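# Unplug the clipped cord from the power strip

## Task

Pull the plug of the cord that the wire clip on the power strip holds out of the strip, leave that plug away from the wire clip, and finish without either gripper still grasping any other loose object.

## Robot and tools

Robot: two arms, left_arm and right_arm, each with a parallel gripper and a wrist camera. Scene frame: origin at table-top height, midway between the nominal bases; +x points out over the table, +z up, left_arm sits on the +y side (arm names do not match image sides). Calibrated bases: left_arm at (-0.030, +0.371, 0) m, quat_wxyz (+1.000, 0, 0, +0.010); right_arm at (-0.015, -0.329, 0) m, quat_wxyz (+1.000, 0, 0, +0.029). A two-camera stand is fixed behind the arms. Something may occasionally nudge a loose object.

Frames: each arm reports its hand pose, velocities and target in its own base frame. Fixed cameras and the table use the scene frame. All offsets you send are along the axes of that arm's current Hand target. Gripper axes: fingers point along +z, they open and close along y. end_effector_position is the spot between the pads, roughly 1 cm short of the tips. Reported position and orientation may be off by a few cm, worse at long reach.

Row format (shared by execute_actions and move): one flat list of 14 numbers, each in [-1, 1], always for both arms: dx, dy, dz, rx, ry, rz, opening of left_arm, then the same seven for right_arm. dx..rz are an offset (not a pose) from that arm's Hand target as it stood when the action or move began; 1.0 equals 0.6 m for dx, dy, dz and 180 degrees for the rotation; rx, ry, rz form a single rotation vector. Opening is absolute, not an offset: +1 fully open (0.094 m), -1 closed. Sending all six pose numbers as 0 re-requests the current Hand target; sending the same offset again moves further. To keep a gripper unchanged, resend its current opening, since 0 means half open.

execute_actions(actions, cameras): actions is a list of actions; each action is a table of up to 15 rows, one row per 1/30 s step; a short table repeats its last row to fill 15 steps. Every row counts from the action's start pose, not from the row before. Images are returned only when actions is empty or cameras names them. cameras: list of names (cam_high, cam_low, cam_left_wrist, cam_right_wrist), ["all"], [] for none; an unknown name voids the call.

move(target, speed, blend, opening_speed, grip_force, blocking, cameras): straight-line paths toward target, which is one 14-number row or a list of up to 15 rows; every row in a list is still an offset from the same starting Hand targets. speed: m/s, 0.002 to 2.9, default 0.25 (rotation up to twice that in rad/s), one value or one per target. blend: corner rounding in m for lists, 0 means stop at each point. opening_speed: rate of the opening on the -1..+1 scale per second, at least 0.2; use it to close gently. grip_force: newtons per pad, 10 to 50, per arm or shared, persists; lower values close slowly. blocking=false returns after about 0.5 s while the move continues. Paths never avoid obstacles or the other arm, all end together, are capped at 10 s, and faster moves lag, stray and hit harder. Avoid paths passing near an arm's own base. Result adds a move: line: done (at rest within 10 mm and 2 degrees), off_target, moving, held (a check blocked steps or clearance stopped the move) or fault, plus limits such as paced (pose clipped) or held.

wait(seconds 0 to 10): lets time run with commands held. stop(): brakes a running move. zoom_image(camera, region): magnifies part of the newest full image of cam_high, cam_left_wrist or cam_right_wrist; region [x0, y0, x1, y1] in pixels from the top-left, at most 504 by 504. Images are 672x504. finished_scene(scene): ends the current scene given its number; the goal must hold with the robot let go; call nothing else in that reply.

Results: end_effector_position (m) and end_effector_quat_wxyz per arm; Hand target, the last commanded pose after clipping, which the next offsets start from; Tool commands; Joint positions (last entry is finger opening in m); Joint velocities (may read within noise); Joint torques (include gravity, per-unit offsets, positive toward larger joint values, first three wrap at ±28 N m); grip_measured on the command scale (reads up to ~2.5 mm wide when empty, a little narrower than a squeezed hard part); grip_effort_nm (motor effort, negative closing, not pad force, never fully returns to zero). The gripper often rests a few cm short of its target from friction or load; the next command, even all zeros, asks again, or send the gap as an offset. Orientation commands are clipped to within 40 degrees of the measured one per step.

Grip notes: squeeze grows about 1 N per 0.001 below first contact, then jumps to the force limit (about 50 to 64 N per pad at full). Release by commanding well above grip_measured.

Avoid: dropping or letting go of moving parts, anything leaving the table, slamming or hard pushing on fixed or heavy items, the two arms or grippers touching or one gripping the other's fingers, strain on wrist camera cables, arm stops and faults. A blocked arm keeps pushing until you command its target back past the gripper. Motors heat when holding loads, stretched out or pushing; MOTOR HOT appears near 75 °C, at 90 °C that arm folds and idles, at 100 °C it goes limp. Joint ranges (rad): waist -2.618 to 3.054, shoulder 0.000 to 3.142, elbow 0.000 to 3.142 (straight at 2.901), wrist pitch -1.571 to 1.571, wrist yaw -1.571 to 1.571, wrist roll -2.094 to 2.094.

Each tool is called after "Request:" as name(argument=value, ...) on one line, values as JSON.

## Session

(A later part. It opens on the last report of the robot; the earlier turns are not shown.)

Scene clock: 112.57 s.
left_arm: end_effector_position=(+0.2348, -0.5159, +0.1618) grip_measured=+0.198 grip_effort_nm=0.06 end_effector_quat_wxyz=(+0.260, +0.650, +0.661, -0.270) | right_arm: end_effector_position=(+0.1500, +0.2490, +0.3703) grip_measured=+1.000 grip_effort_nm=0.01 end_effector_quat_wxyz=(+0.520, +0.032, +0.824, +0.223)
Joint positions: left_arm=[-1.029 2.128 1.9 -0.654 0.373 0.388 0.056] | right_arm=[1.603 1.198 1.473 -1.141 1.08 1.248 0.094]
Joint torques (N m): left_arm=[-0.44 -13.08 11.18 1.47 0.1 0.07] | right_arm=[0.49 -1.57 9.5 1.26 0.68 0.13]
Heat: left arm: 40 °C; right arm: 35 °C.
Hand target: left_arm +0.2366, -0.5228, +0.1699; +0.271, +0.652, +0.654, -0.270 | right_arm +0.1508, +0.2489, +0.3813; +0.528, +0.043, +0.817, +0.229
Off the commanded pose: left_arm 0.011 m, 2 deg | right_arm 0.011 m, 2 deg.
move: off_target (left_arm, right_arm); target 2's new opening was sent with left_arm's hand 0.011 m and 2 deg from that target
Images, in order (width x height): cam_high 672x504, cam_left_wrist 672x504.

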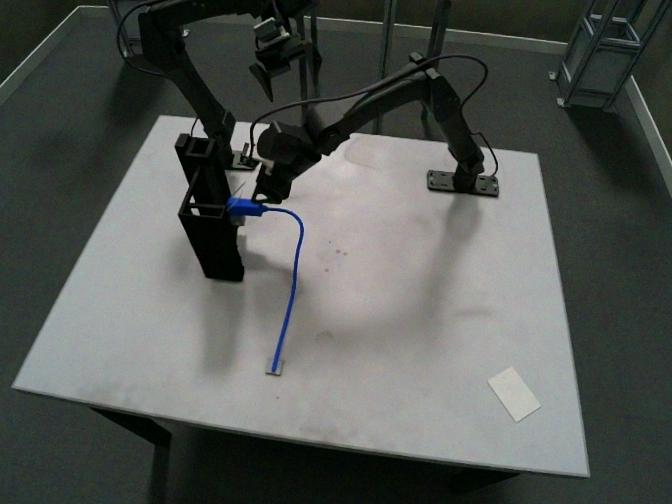

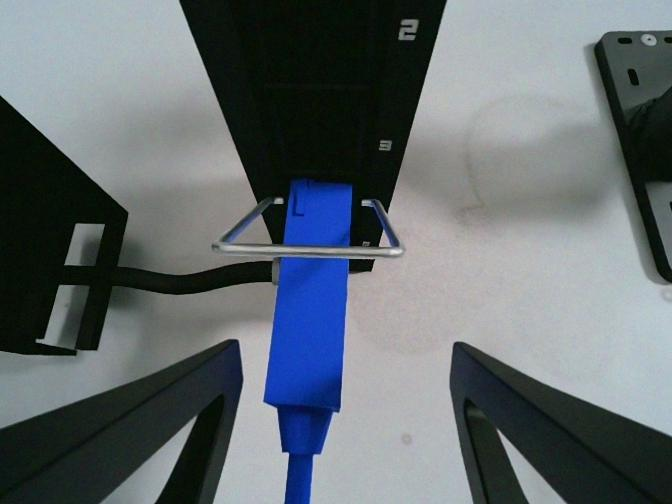

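Request:
move(target=[[0.019,0.019,0.151,0,0,0,0.2,0,0,0,0,0,0,1],[0.019,0.019,0.151,0,0,0,-0.75,0,0,0,0,0,0,1]], speed=0.15, opening_speed=1.2, cameras=["cam_high","cam_left_wrist"])

Request:
zoom_image(camera="cam_high", region=[200, 160, 310, 240])

Scene clock: 118.17 s.
left_arm: end_effector_position=(+0.2460, -0.5646, +0.0888) grip_measured=-0.506 grip_effort_nm=-1.05 end_effector_quat_wxyz=(+0.251, +0.657, +0.662, -0.261) | right_arm: end_effector_position=(+0.1500, +0.2490, +0.3703) grip_measured=+1.000 grip_effort_nm=0.00 end_effector_quat_wxyz=(+0.520, +0.032, +0.824, +0.223)
Joint positions: left_arm=[-1.063 2.39 2.063 -0.574 0.344 0.381 0.023] | right_arm=[1.603 1.198 1.473 -1.141 1.08 1.248 0.094]
Joint torques (N m): left_arm=[-0.7 -14.67 10.92 1.78 0.14 -0.18] | right_arm=[0.5 -1.58 9.5 1.26 0.67 0.13]
Heat: left arm: 40 °C; right arm: 35 °C.
Hand target: left_arm +0.2481, -0.5788, +0.0977; +0.271, +0.652, +0.654, -0.270 | right_arm +0.1508, +0.2489, +0.3813; +0.528, +0.043, +0.817, +0.229
Off the commanded pose: left_arm 0.017 m, 3 deg | right_arm 0.011 m, 2 deg.
move: off_target (left_arm, right_arm); target 2's new opening was sent with left_arm's hand 0.017 m and 3 deg from that target
Images, in order (width x height): cam_high 672x504, cam_left_wrist 672x504.

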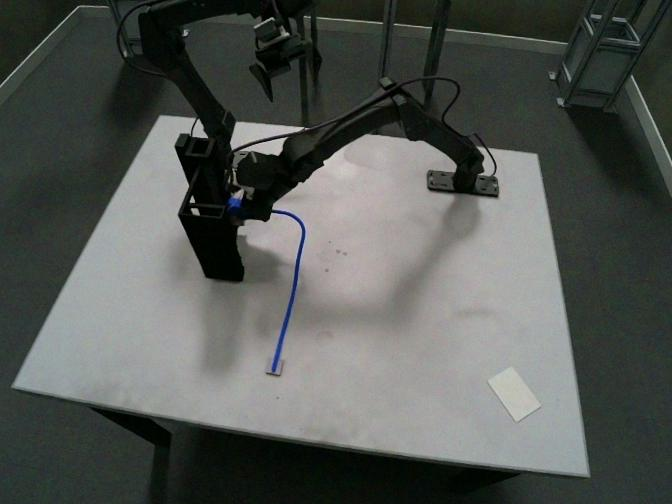

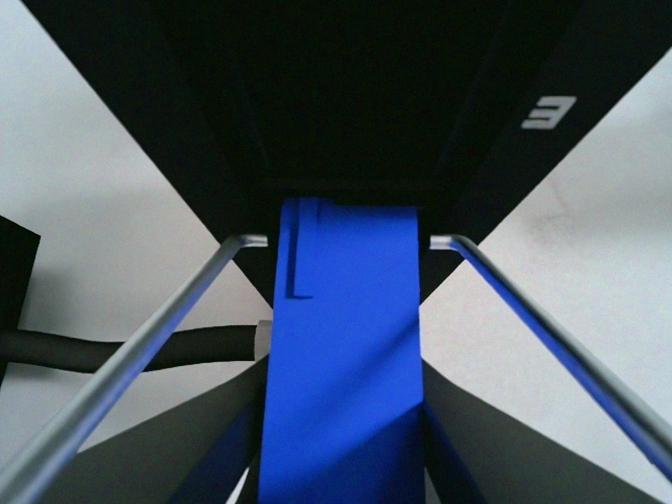

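Scaled by 4.582 from the camera's 672x504 image, which has a finer 960x720 frame.

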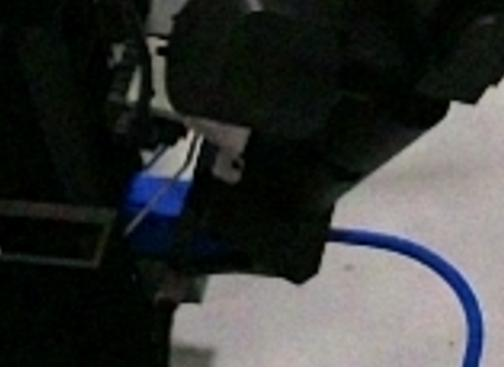

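Request:
move(target=[[0.153,0,-0.153,0,0,0,-0.75,0,0,0,0,0,0,1]], speed=0.12, cameras=["cam_high","cam_left_wrist"])

Request:
zoom_image(camera="cam_high", region=[200, 160, 310, 240])

Scene clock: 124.50 s.
left_arm: end_effector_position=(+0.2526, -0.4448, +0.0673) grip_measured=-0.513 grip_effort_nm=-1.05 end_effector_quat_wxyz=(+0.248, +0.650, +0.671, -0.255) | right_arm: end_effector_position=(+0.1500, +0.2490, +0.3703) grip_measured=+1.000 grip_effort_nm=0.00 end_effector_quat_wxyz=(+0.520, +0.032, +0.824, +0.223)
Joint positions: left_arm=[-0.913 2.032 1.404 -0.328 0.418 0.492 0.023] | right_arm=[1.603 1.198 1.473 -1.141 1.08 1.248 0.094]
Joint torques (N m): left_arm=[-0.43 -18.47 6.99 1.38 0.43 -0.03] | right_arm=[0.51 -1.55 9.5 1.26 0.68 0.14]
Heat: left arm: 42 °C; right arm: 35 °C.
Hand target: left_arm +0.2477, -0.4490, +0.0977; +0.271, +0.652, +0.654, -0.271 | right_arm +0.1508, +0.2489, +0.3813; +0.528, +0.043, +0.817, +0.229
Off the commanded pose: left_arm 0.031 m, 4 deg | right_arm 0.011 m, 2 deg.
move: off_target (left_arm, right_arm)
Images, in order (width x height): cam_high 672x504, cam_left_wrist 672x504.

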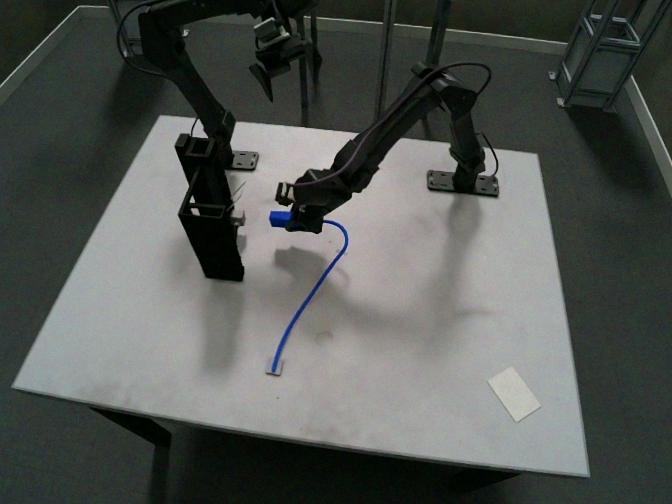

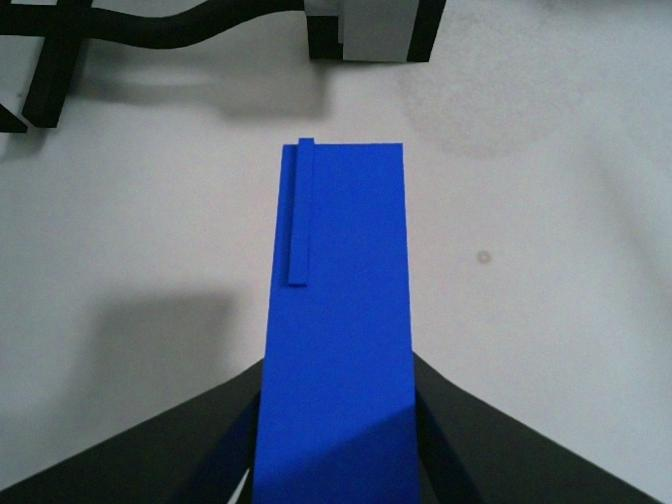

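Scaled by 4.582 from the camera's 672x504 image, which has a finer 960x720 frame.

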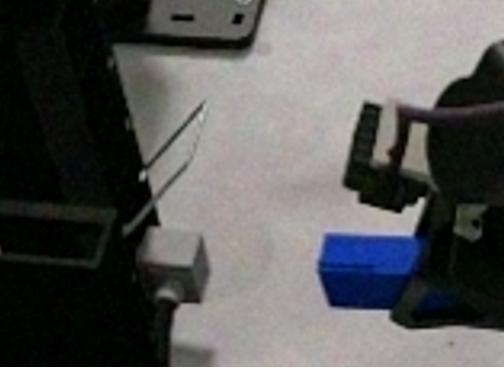

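Request:
move(target=[0.096,0,0.003,0,0,0,-0.75,0,0,0,0,0,0,1], speed=0.1, cameras=["cam_high","cam_left_wrist","cam_low"])

Request:
zoom_image(camera="cam_high", region=[240, 170, 360, 260])

Scene clock: 129.07 s.
left_arm: end_effector_position=(+0.2450, -0.4040, +0.0275) grip_measured=-0.513 grip_effort_nm=-1.05 end_effector_quat_wxyz=(+0.241, +0.656, +0.668, -0.255) | right_arm: end_effector_position=(+0.1500, +0.2490, +0.3703) grip_measured=+1.000 grip_effort_nm=0.00 end_effector_quat_wxyz=(+0.520, +0.032, +0.824, +0.223)
Joint positions: left_arm=[-0.859 1.992 1.177 -0.18 0.455 0.557 0.023] | right_arm=[1.603 1.198 1.473 -1.141 1.08 1.248 0.094]
Joint torques (N m): left_arm=[0.54 -17.1 6.19 1.51 0.45 -0.08] | right_arm=[0.51 -1.58 9.52 1.25 0.68 0.14]
Heat: left arm: 43 °C; right arm: 35 °C.
Hand target: left_arm +0.2479, -0.4096, +0.0558; +0.271, +0.652, +0.654, -0.270 | right_arm +0.1508, +0.2489, +0.3813; +0.528, +0.043, +0.817, +0.229
Off the commanded pose: left_arm 0.029 m, 4 deg | right_arm 0.011 m, 2 deg.
move: off_target (left_arm, right_arm)
Images, in order (width x height): cam_high 672x504, cam_low 672x504, cam_left_wrist 672x504.

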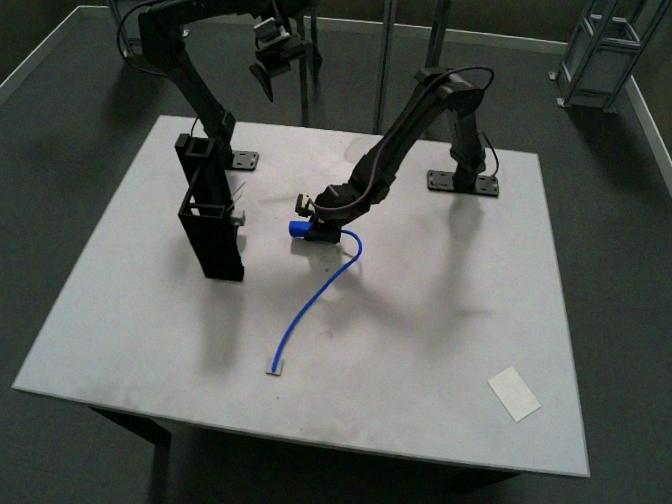

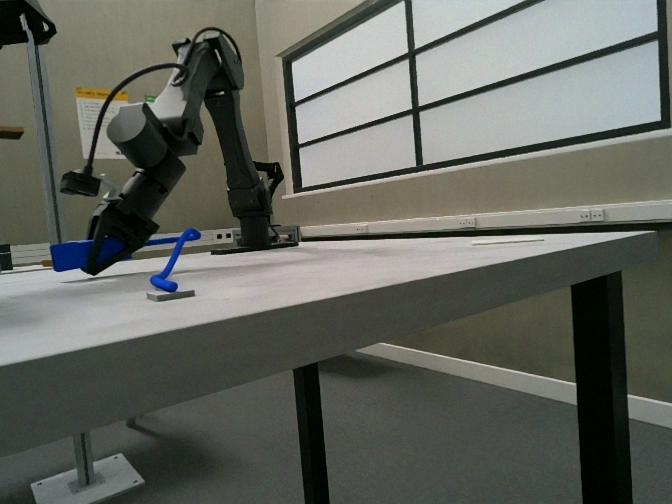

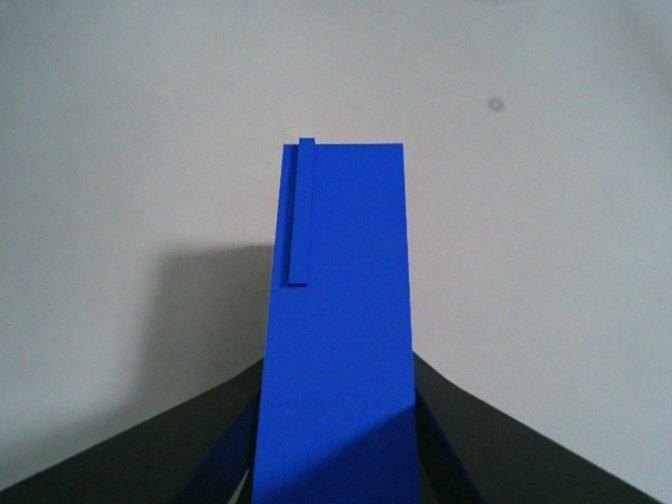

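Scaled by 4.200 from the camera's 672x504 image, which has a finer 960x720 frame.

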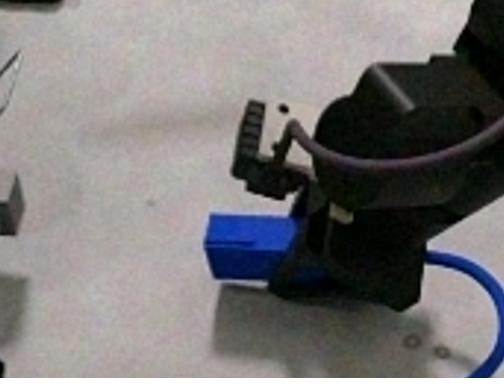

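Request:
move(target=[0.016,0,0.016,0,0,0,-0.75,0,0,0,0,0,0,1], speed=0.06, cameras=["cam_high","cam_low"])

Request:
zoom_image(camera="cam_low", region=[30, 200, 210, 310])

Scene clock: 132.57 s.
left_arm: end_effector_position=(+0.2458, -0.4052, +0.0259) grip_measured=-0.513 grip_effort_nm=-1.05 end_effector_quat_wxyz=(+0.252, +0.656, +0.663, -0.257) | right_arm: end_effector_position=(+0.1500, +0.2490, +0.3703) grip_measured=+1.000 grip_effort_nm=0.00 end_effector_quat_wxyz=(+0.520, +0.032, +0.824, +0.223)
Joint positions: left_arm=[-0.859 1.992 1.154 -0.133 0.456 0.558 0.023] | right_arm=[1.603 1.198 1.473 -1.141 1.08 1.248 0.094]
Joint torques (N m): left_arm=[0.55 -14.37 6.15 1.55 0.46 -0.09] | right_arm=[0.51 -1.54 9.51 1.26 0.68 0.13]
Heat: left arm: 44 °C; right arm: 35 °C.
Hand target: left_arm +0.2478, -0.4096, +0.0421; +0.272, +0.652, +0.654, -0.270 | right_arm +0.1508, +0.2489, +0.3813; +0.528, +0.043, +0.817, +0.229
Off the commanded pose: left_arm 0.017 m, 3 deg | right_arm 0.011 m, 2 deg.
move: off_target (left_arm, right_arm)
Images, in order (width x height): cam_high 672x504, cam_low 672x504.

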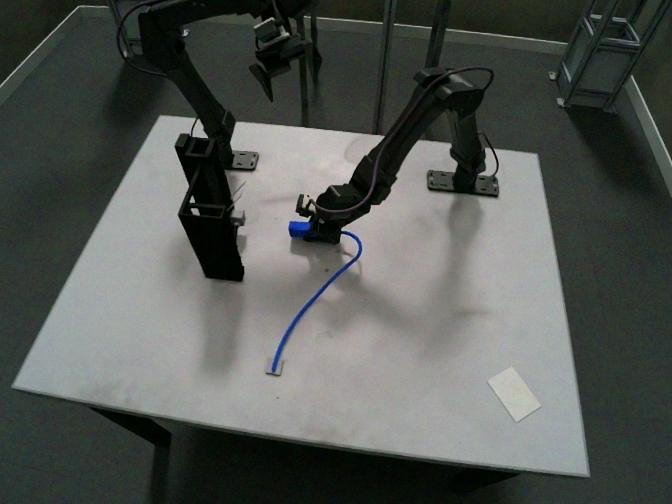

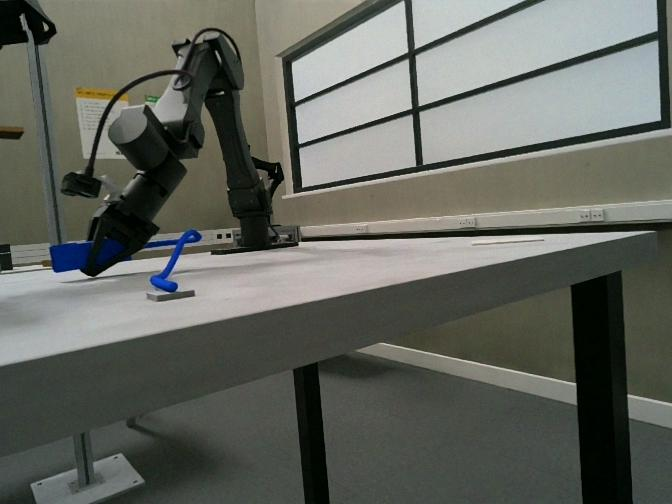

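Scaled by 2.800 from the camera's 672x504 image, which has a finer 960x720 frame.

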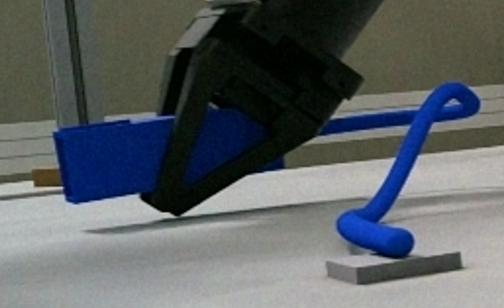

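Request:
move(target=[[0,0,0,0,0,0,-0.3,0,0,0,0,0,0,1]], opening_speed=0.25, cameras=["cam_high","cam_low"])

Request:
zoom_image(camera="cam_low", region=[30, 200, 210, 310])

Scene clock: 136.53 s.
left_arm: end_effector_position=(+0.2455, -0.4054, +0.0261) grip_measured=-0.301 grip_effort_nm=0.05 end_effector_quat_wxyz=(+0.252, +0.656, +0.663, -0.258) | right_arm: end_effector_position=(+0.1500, +0.2490, +0.3703) grip_measured=+1.000 grip_effort_nm=0.00 end_effector_quat_wxyz=(+0.520, +0.032, +0.824, +0.223)
Joint positions: left_arm=[-0.859 1.992 1.154 -0.133 0.458 0.558 0.033] | right_arm=[1.603 1.198 1.473 -1.141 1.08 1.248 0.094]
Joint torques (N m): left_arm=[0.57 -14.34 6.15 1.56 0.43 -0.09] | right_arm=[0.51 -1.57 9.5 1.25 0.68 0.14]
Heat: left arm: 44 °C; right arm: 36 °C.
Hand target: left_arm +0.2478, -0.4096, +0.0421; +0.271, +0.652, +0.654, -0.270 | right_arm +0.1508, +0.2489, +0.3813; +0.528, +0.043, +0.817, +0.229
Off the commanded pose: left_arm 0.017 m, 3 deg | right_arm 0.011 m, 2 deg.
move: off_target (left_arm, right_arm)
Images, in order (width x height): cam_high 672x504, cam_low 672x504.

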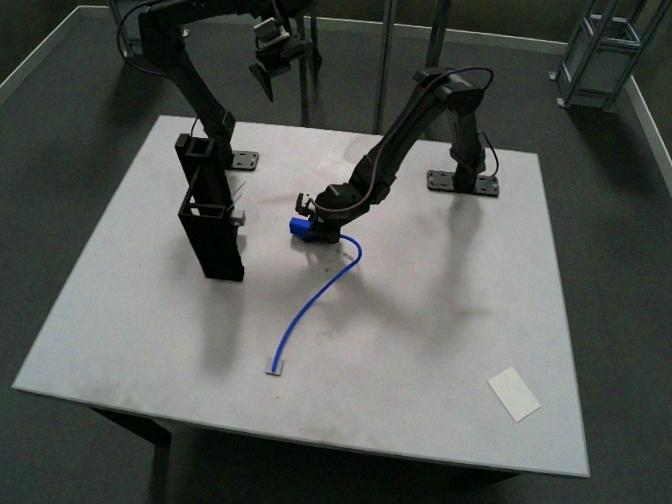

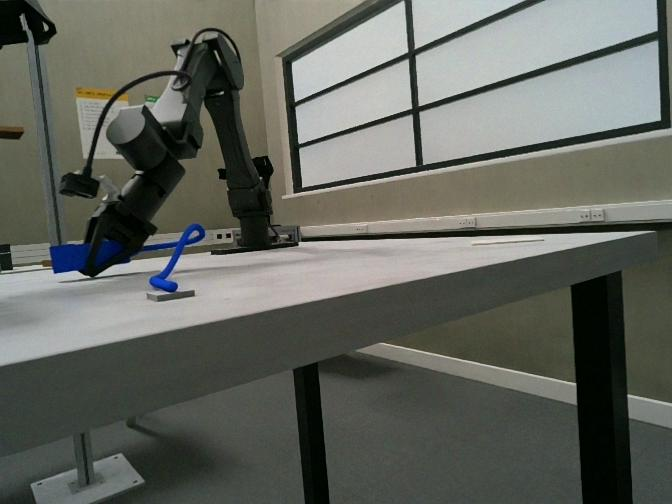

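Scaled by 2.800 from the camera's 672x504 image, which has a finer 960x720 frame.

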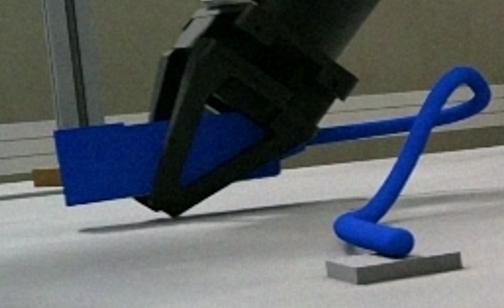

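Request:
move(target=[[0,0,-0.03,0,0,0,0.1,0,0,0,0,0,0,1],[0,0,-0.25,0,0,0,0.1,0,0,0,0,0,0,1]], opening_speed=0.3, speed=0.12, cameras=["cam_high","cam_low","cam_left_wrist"])

Scene clock: 140.37 s.
left_arm: end_effector_position=(+0.2440, -0.2980, +0.1219) grip_measured=+0.099 grip_effort_nm=0.06 end_effector_quat_wxyz=(+0.242, +0.650, +0.671, -0.262) | right_arm: end_effector_position=(+0.1500, +0.2490, +0.3703) grip_measured=+1.000 grip_effort_nm=0.00 end_effector_quat_wxyz=(+0.520, +0.032, +0.824, +0.223)
Joint positions: left_arm=[-0.628 1.603 1.108 -0.607 0.581 0.768 0.052] | right_arm=[1.603 1.198 1.473 -1.141 1.08 1.248 0.094]
Joint torques (N m): left_arm=[0.53 -11.59 10.43 1.13 0.56 0.07] | right_arm=[0.51 -1.55 9.51 1.26 0.68 0.14]
Heat: left arm: 44 °C; right arm: 36 °C.
Hand target: left_arm +0.2475, -0.3034, +0.1480; +0.271, +0.652, +0.654, -0.270 | right_arm +0.1508, +0.2489, +0.3813; +0.528, +0.043, +0.817, +0.229
Off the commanded pose: left_arm 0.027 m, 4 deg | right_arm 0.011 m, 2 deg.
move: off_target (left_arm, right_arm)
Images, in order (width x height): cam_high 672x504, cam_low 672x504, cam_left_wrist 672x504.

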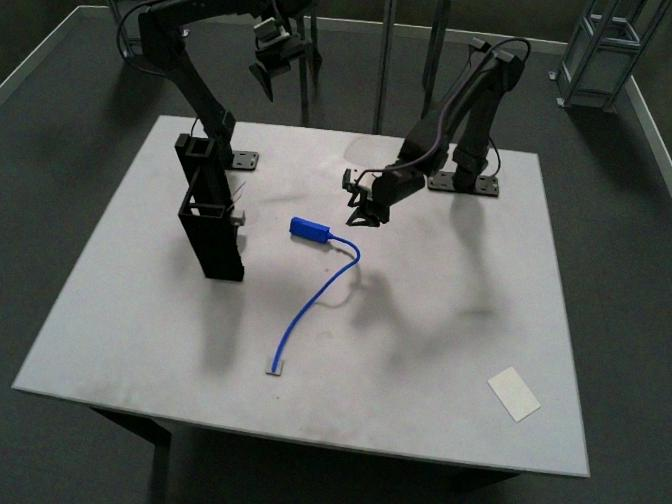

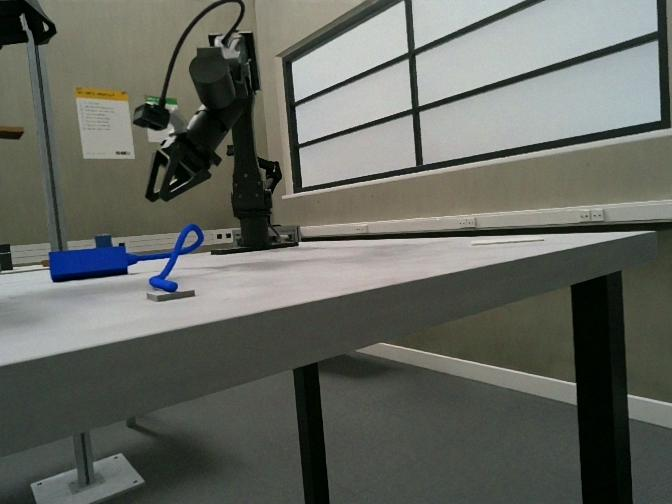

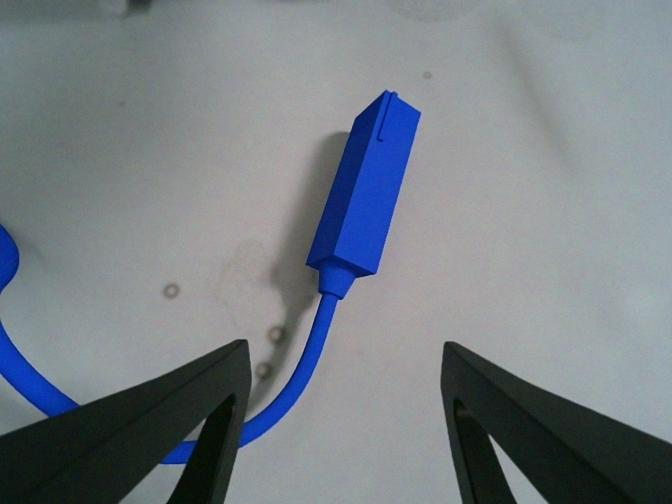

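Plug is free and clear.

Request:
finished_scene(scene=2)

The scene is finished: the task was done.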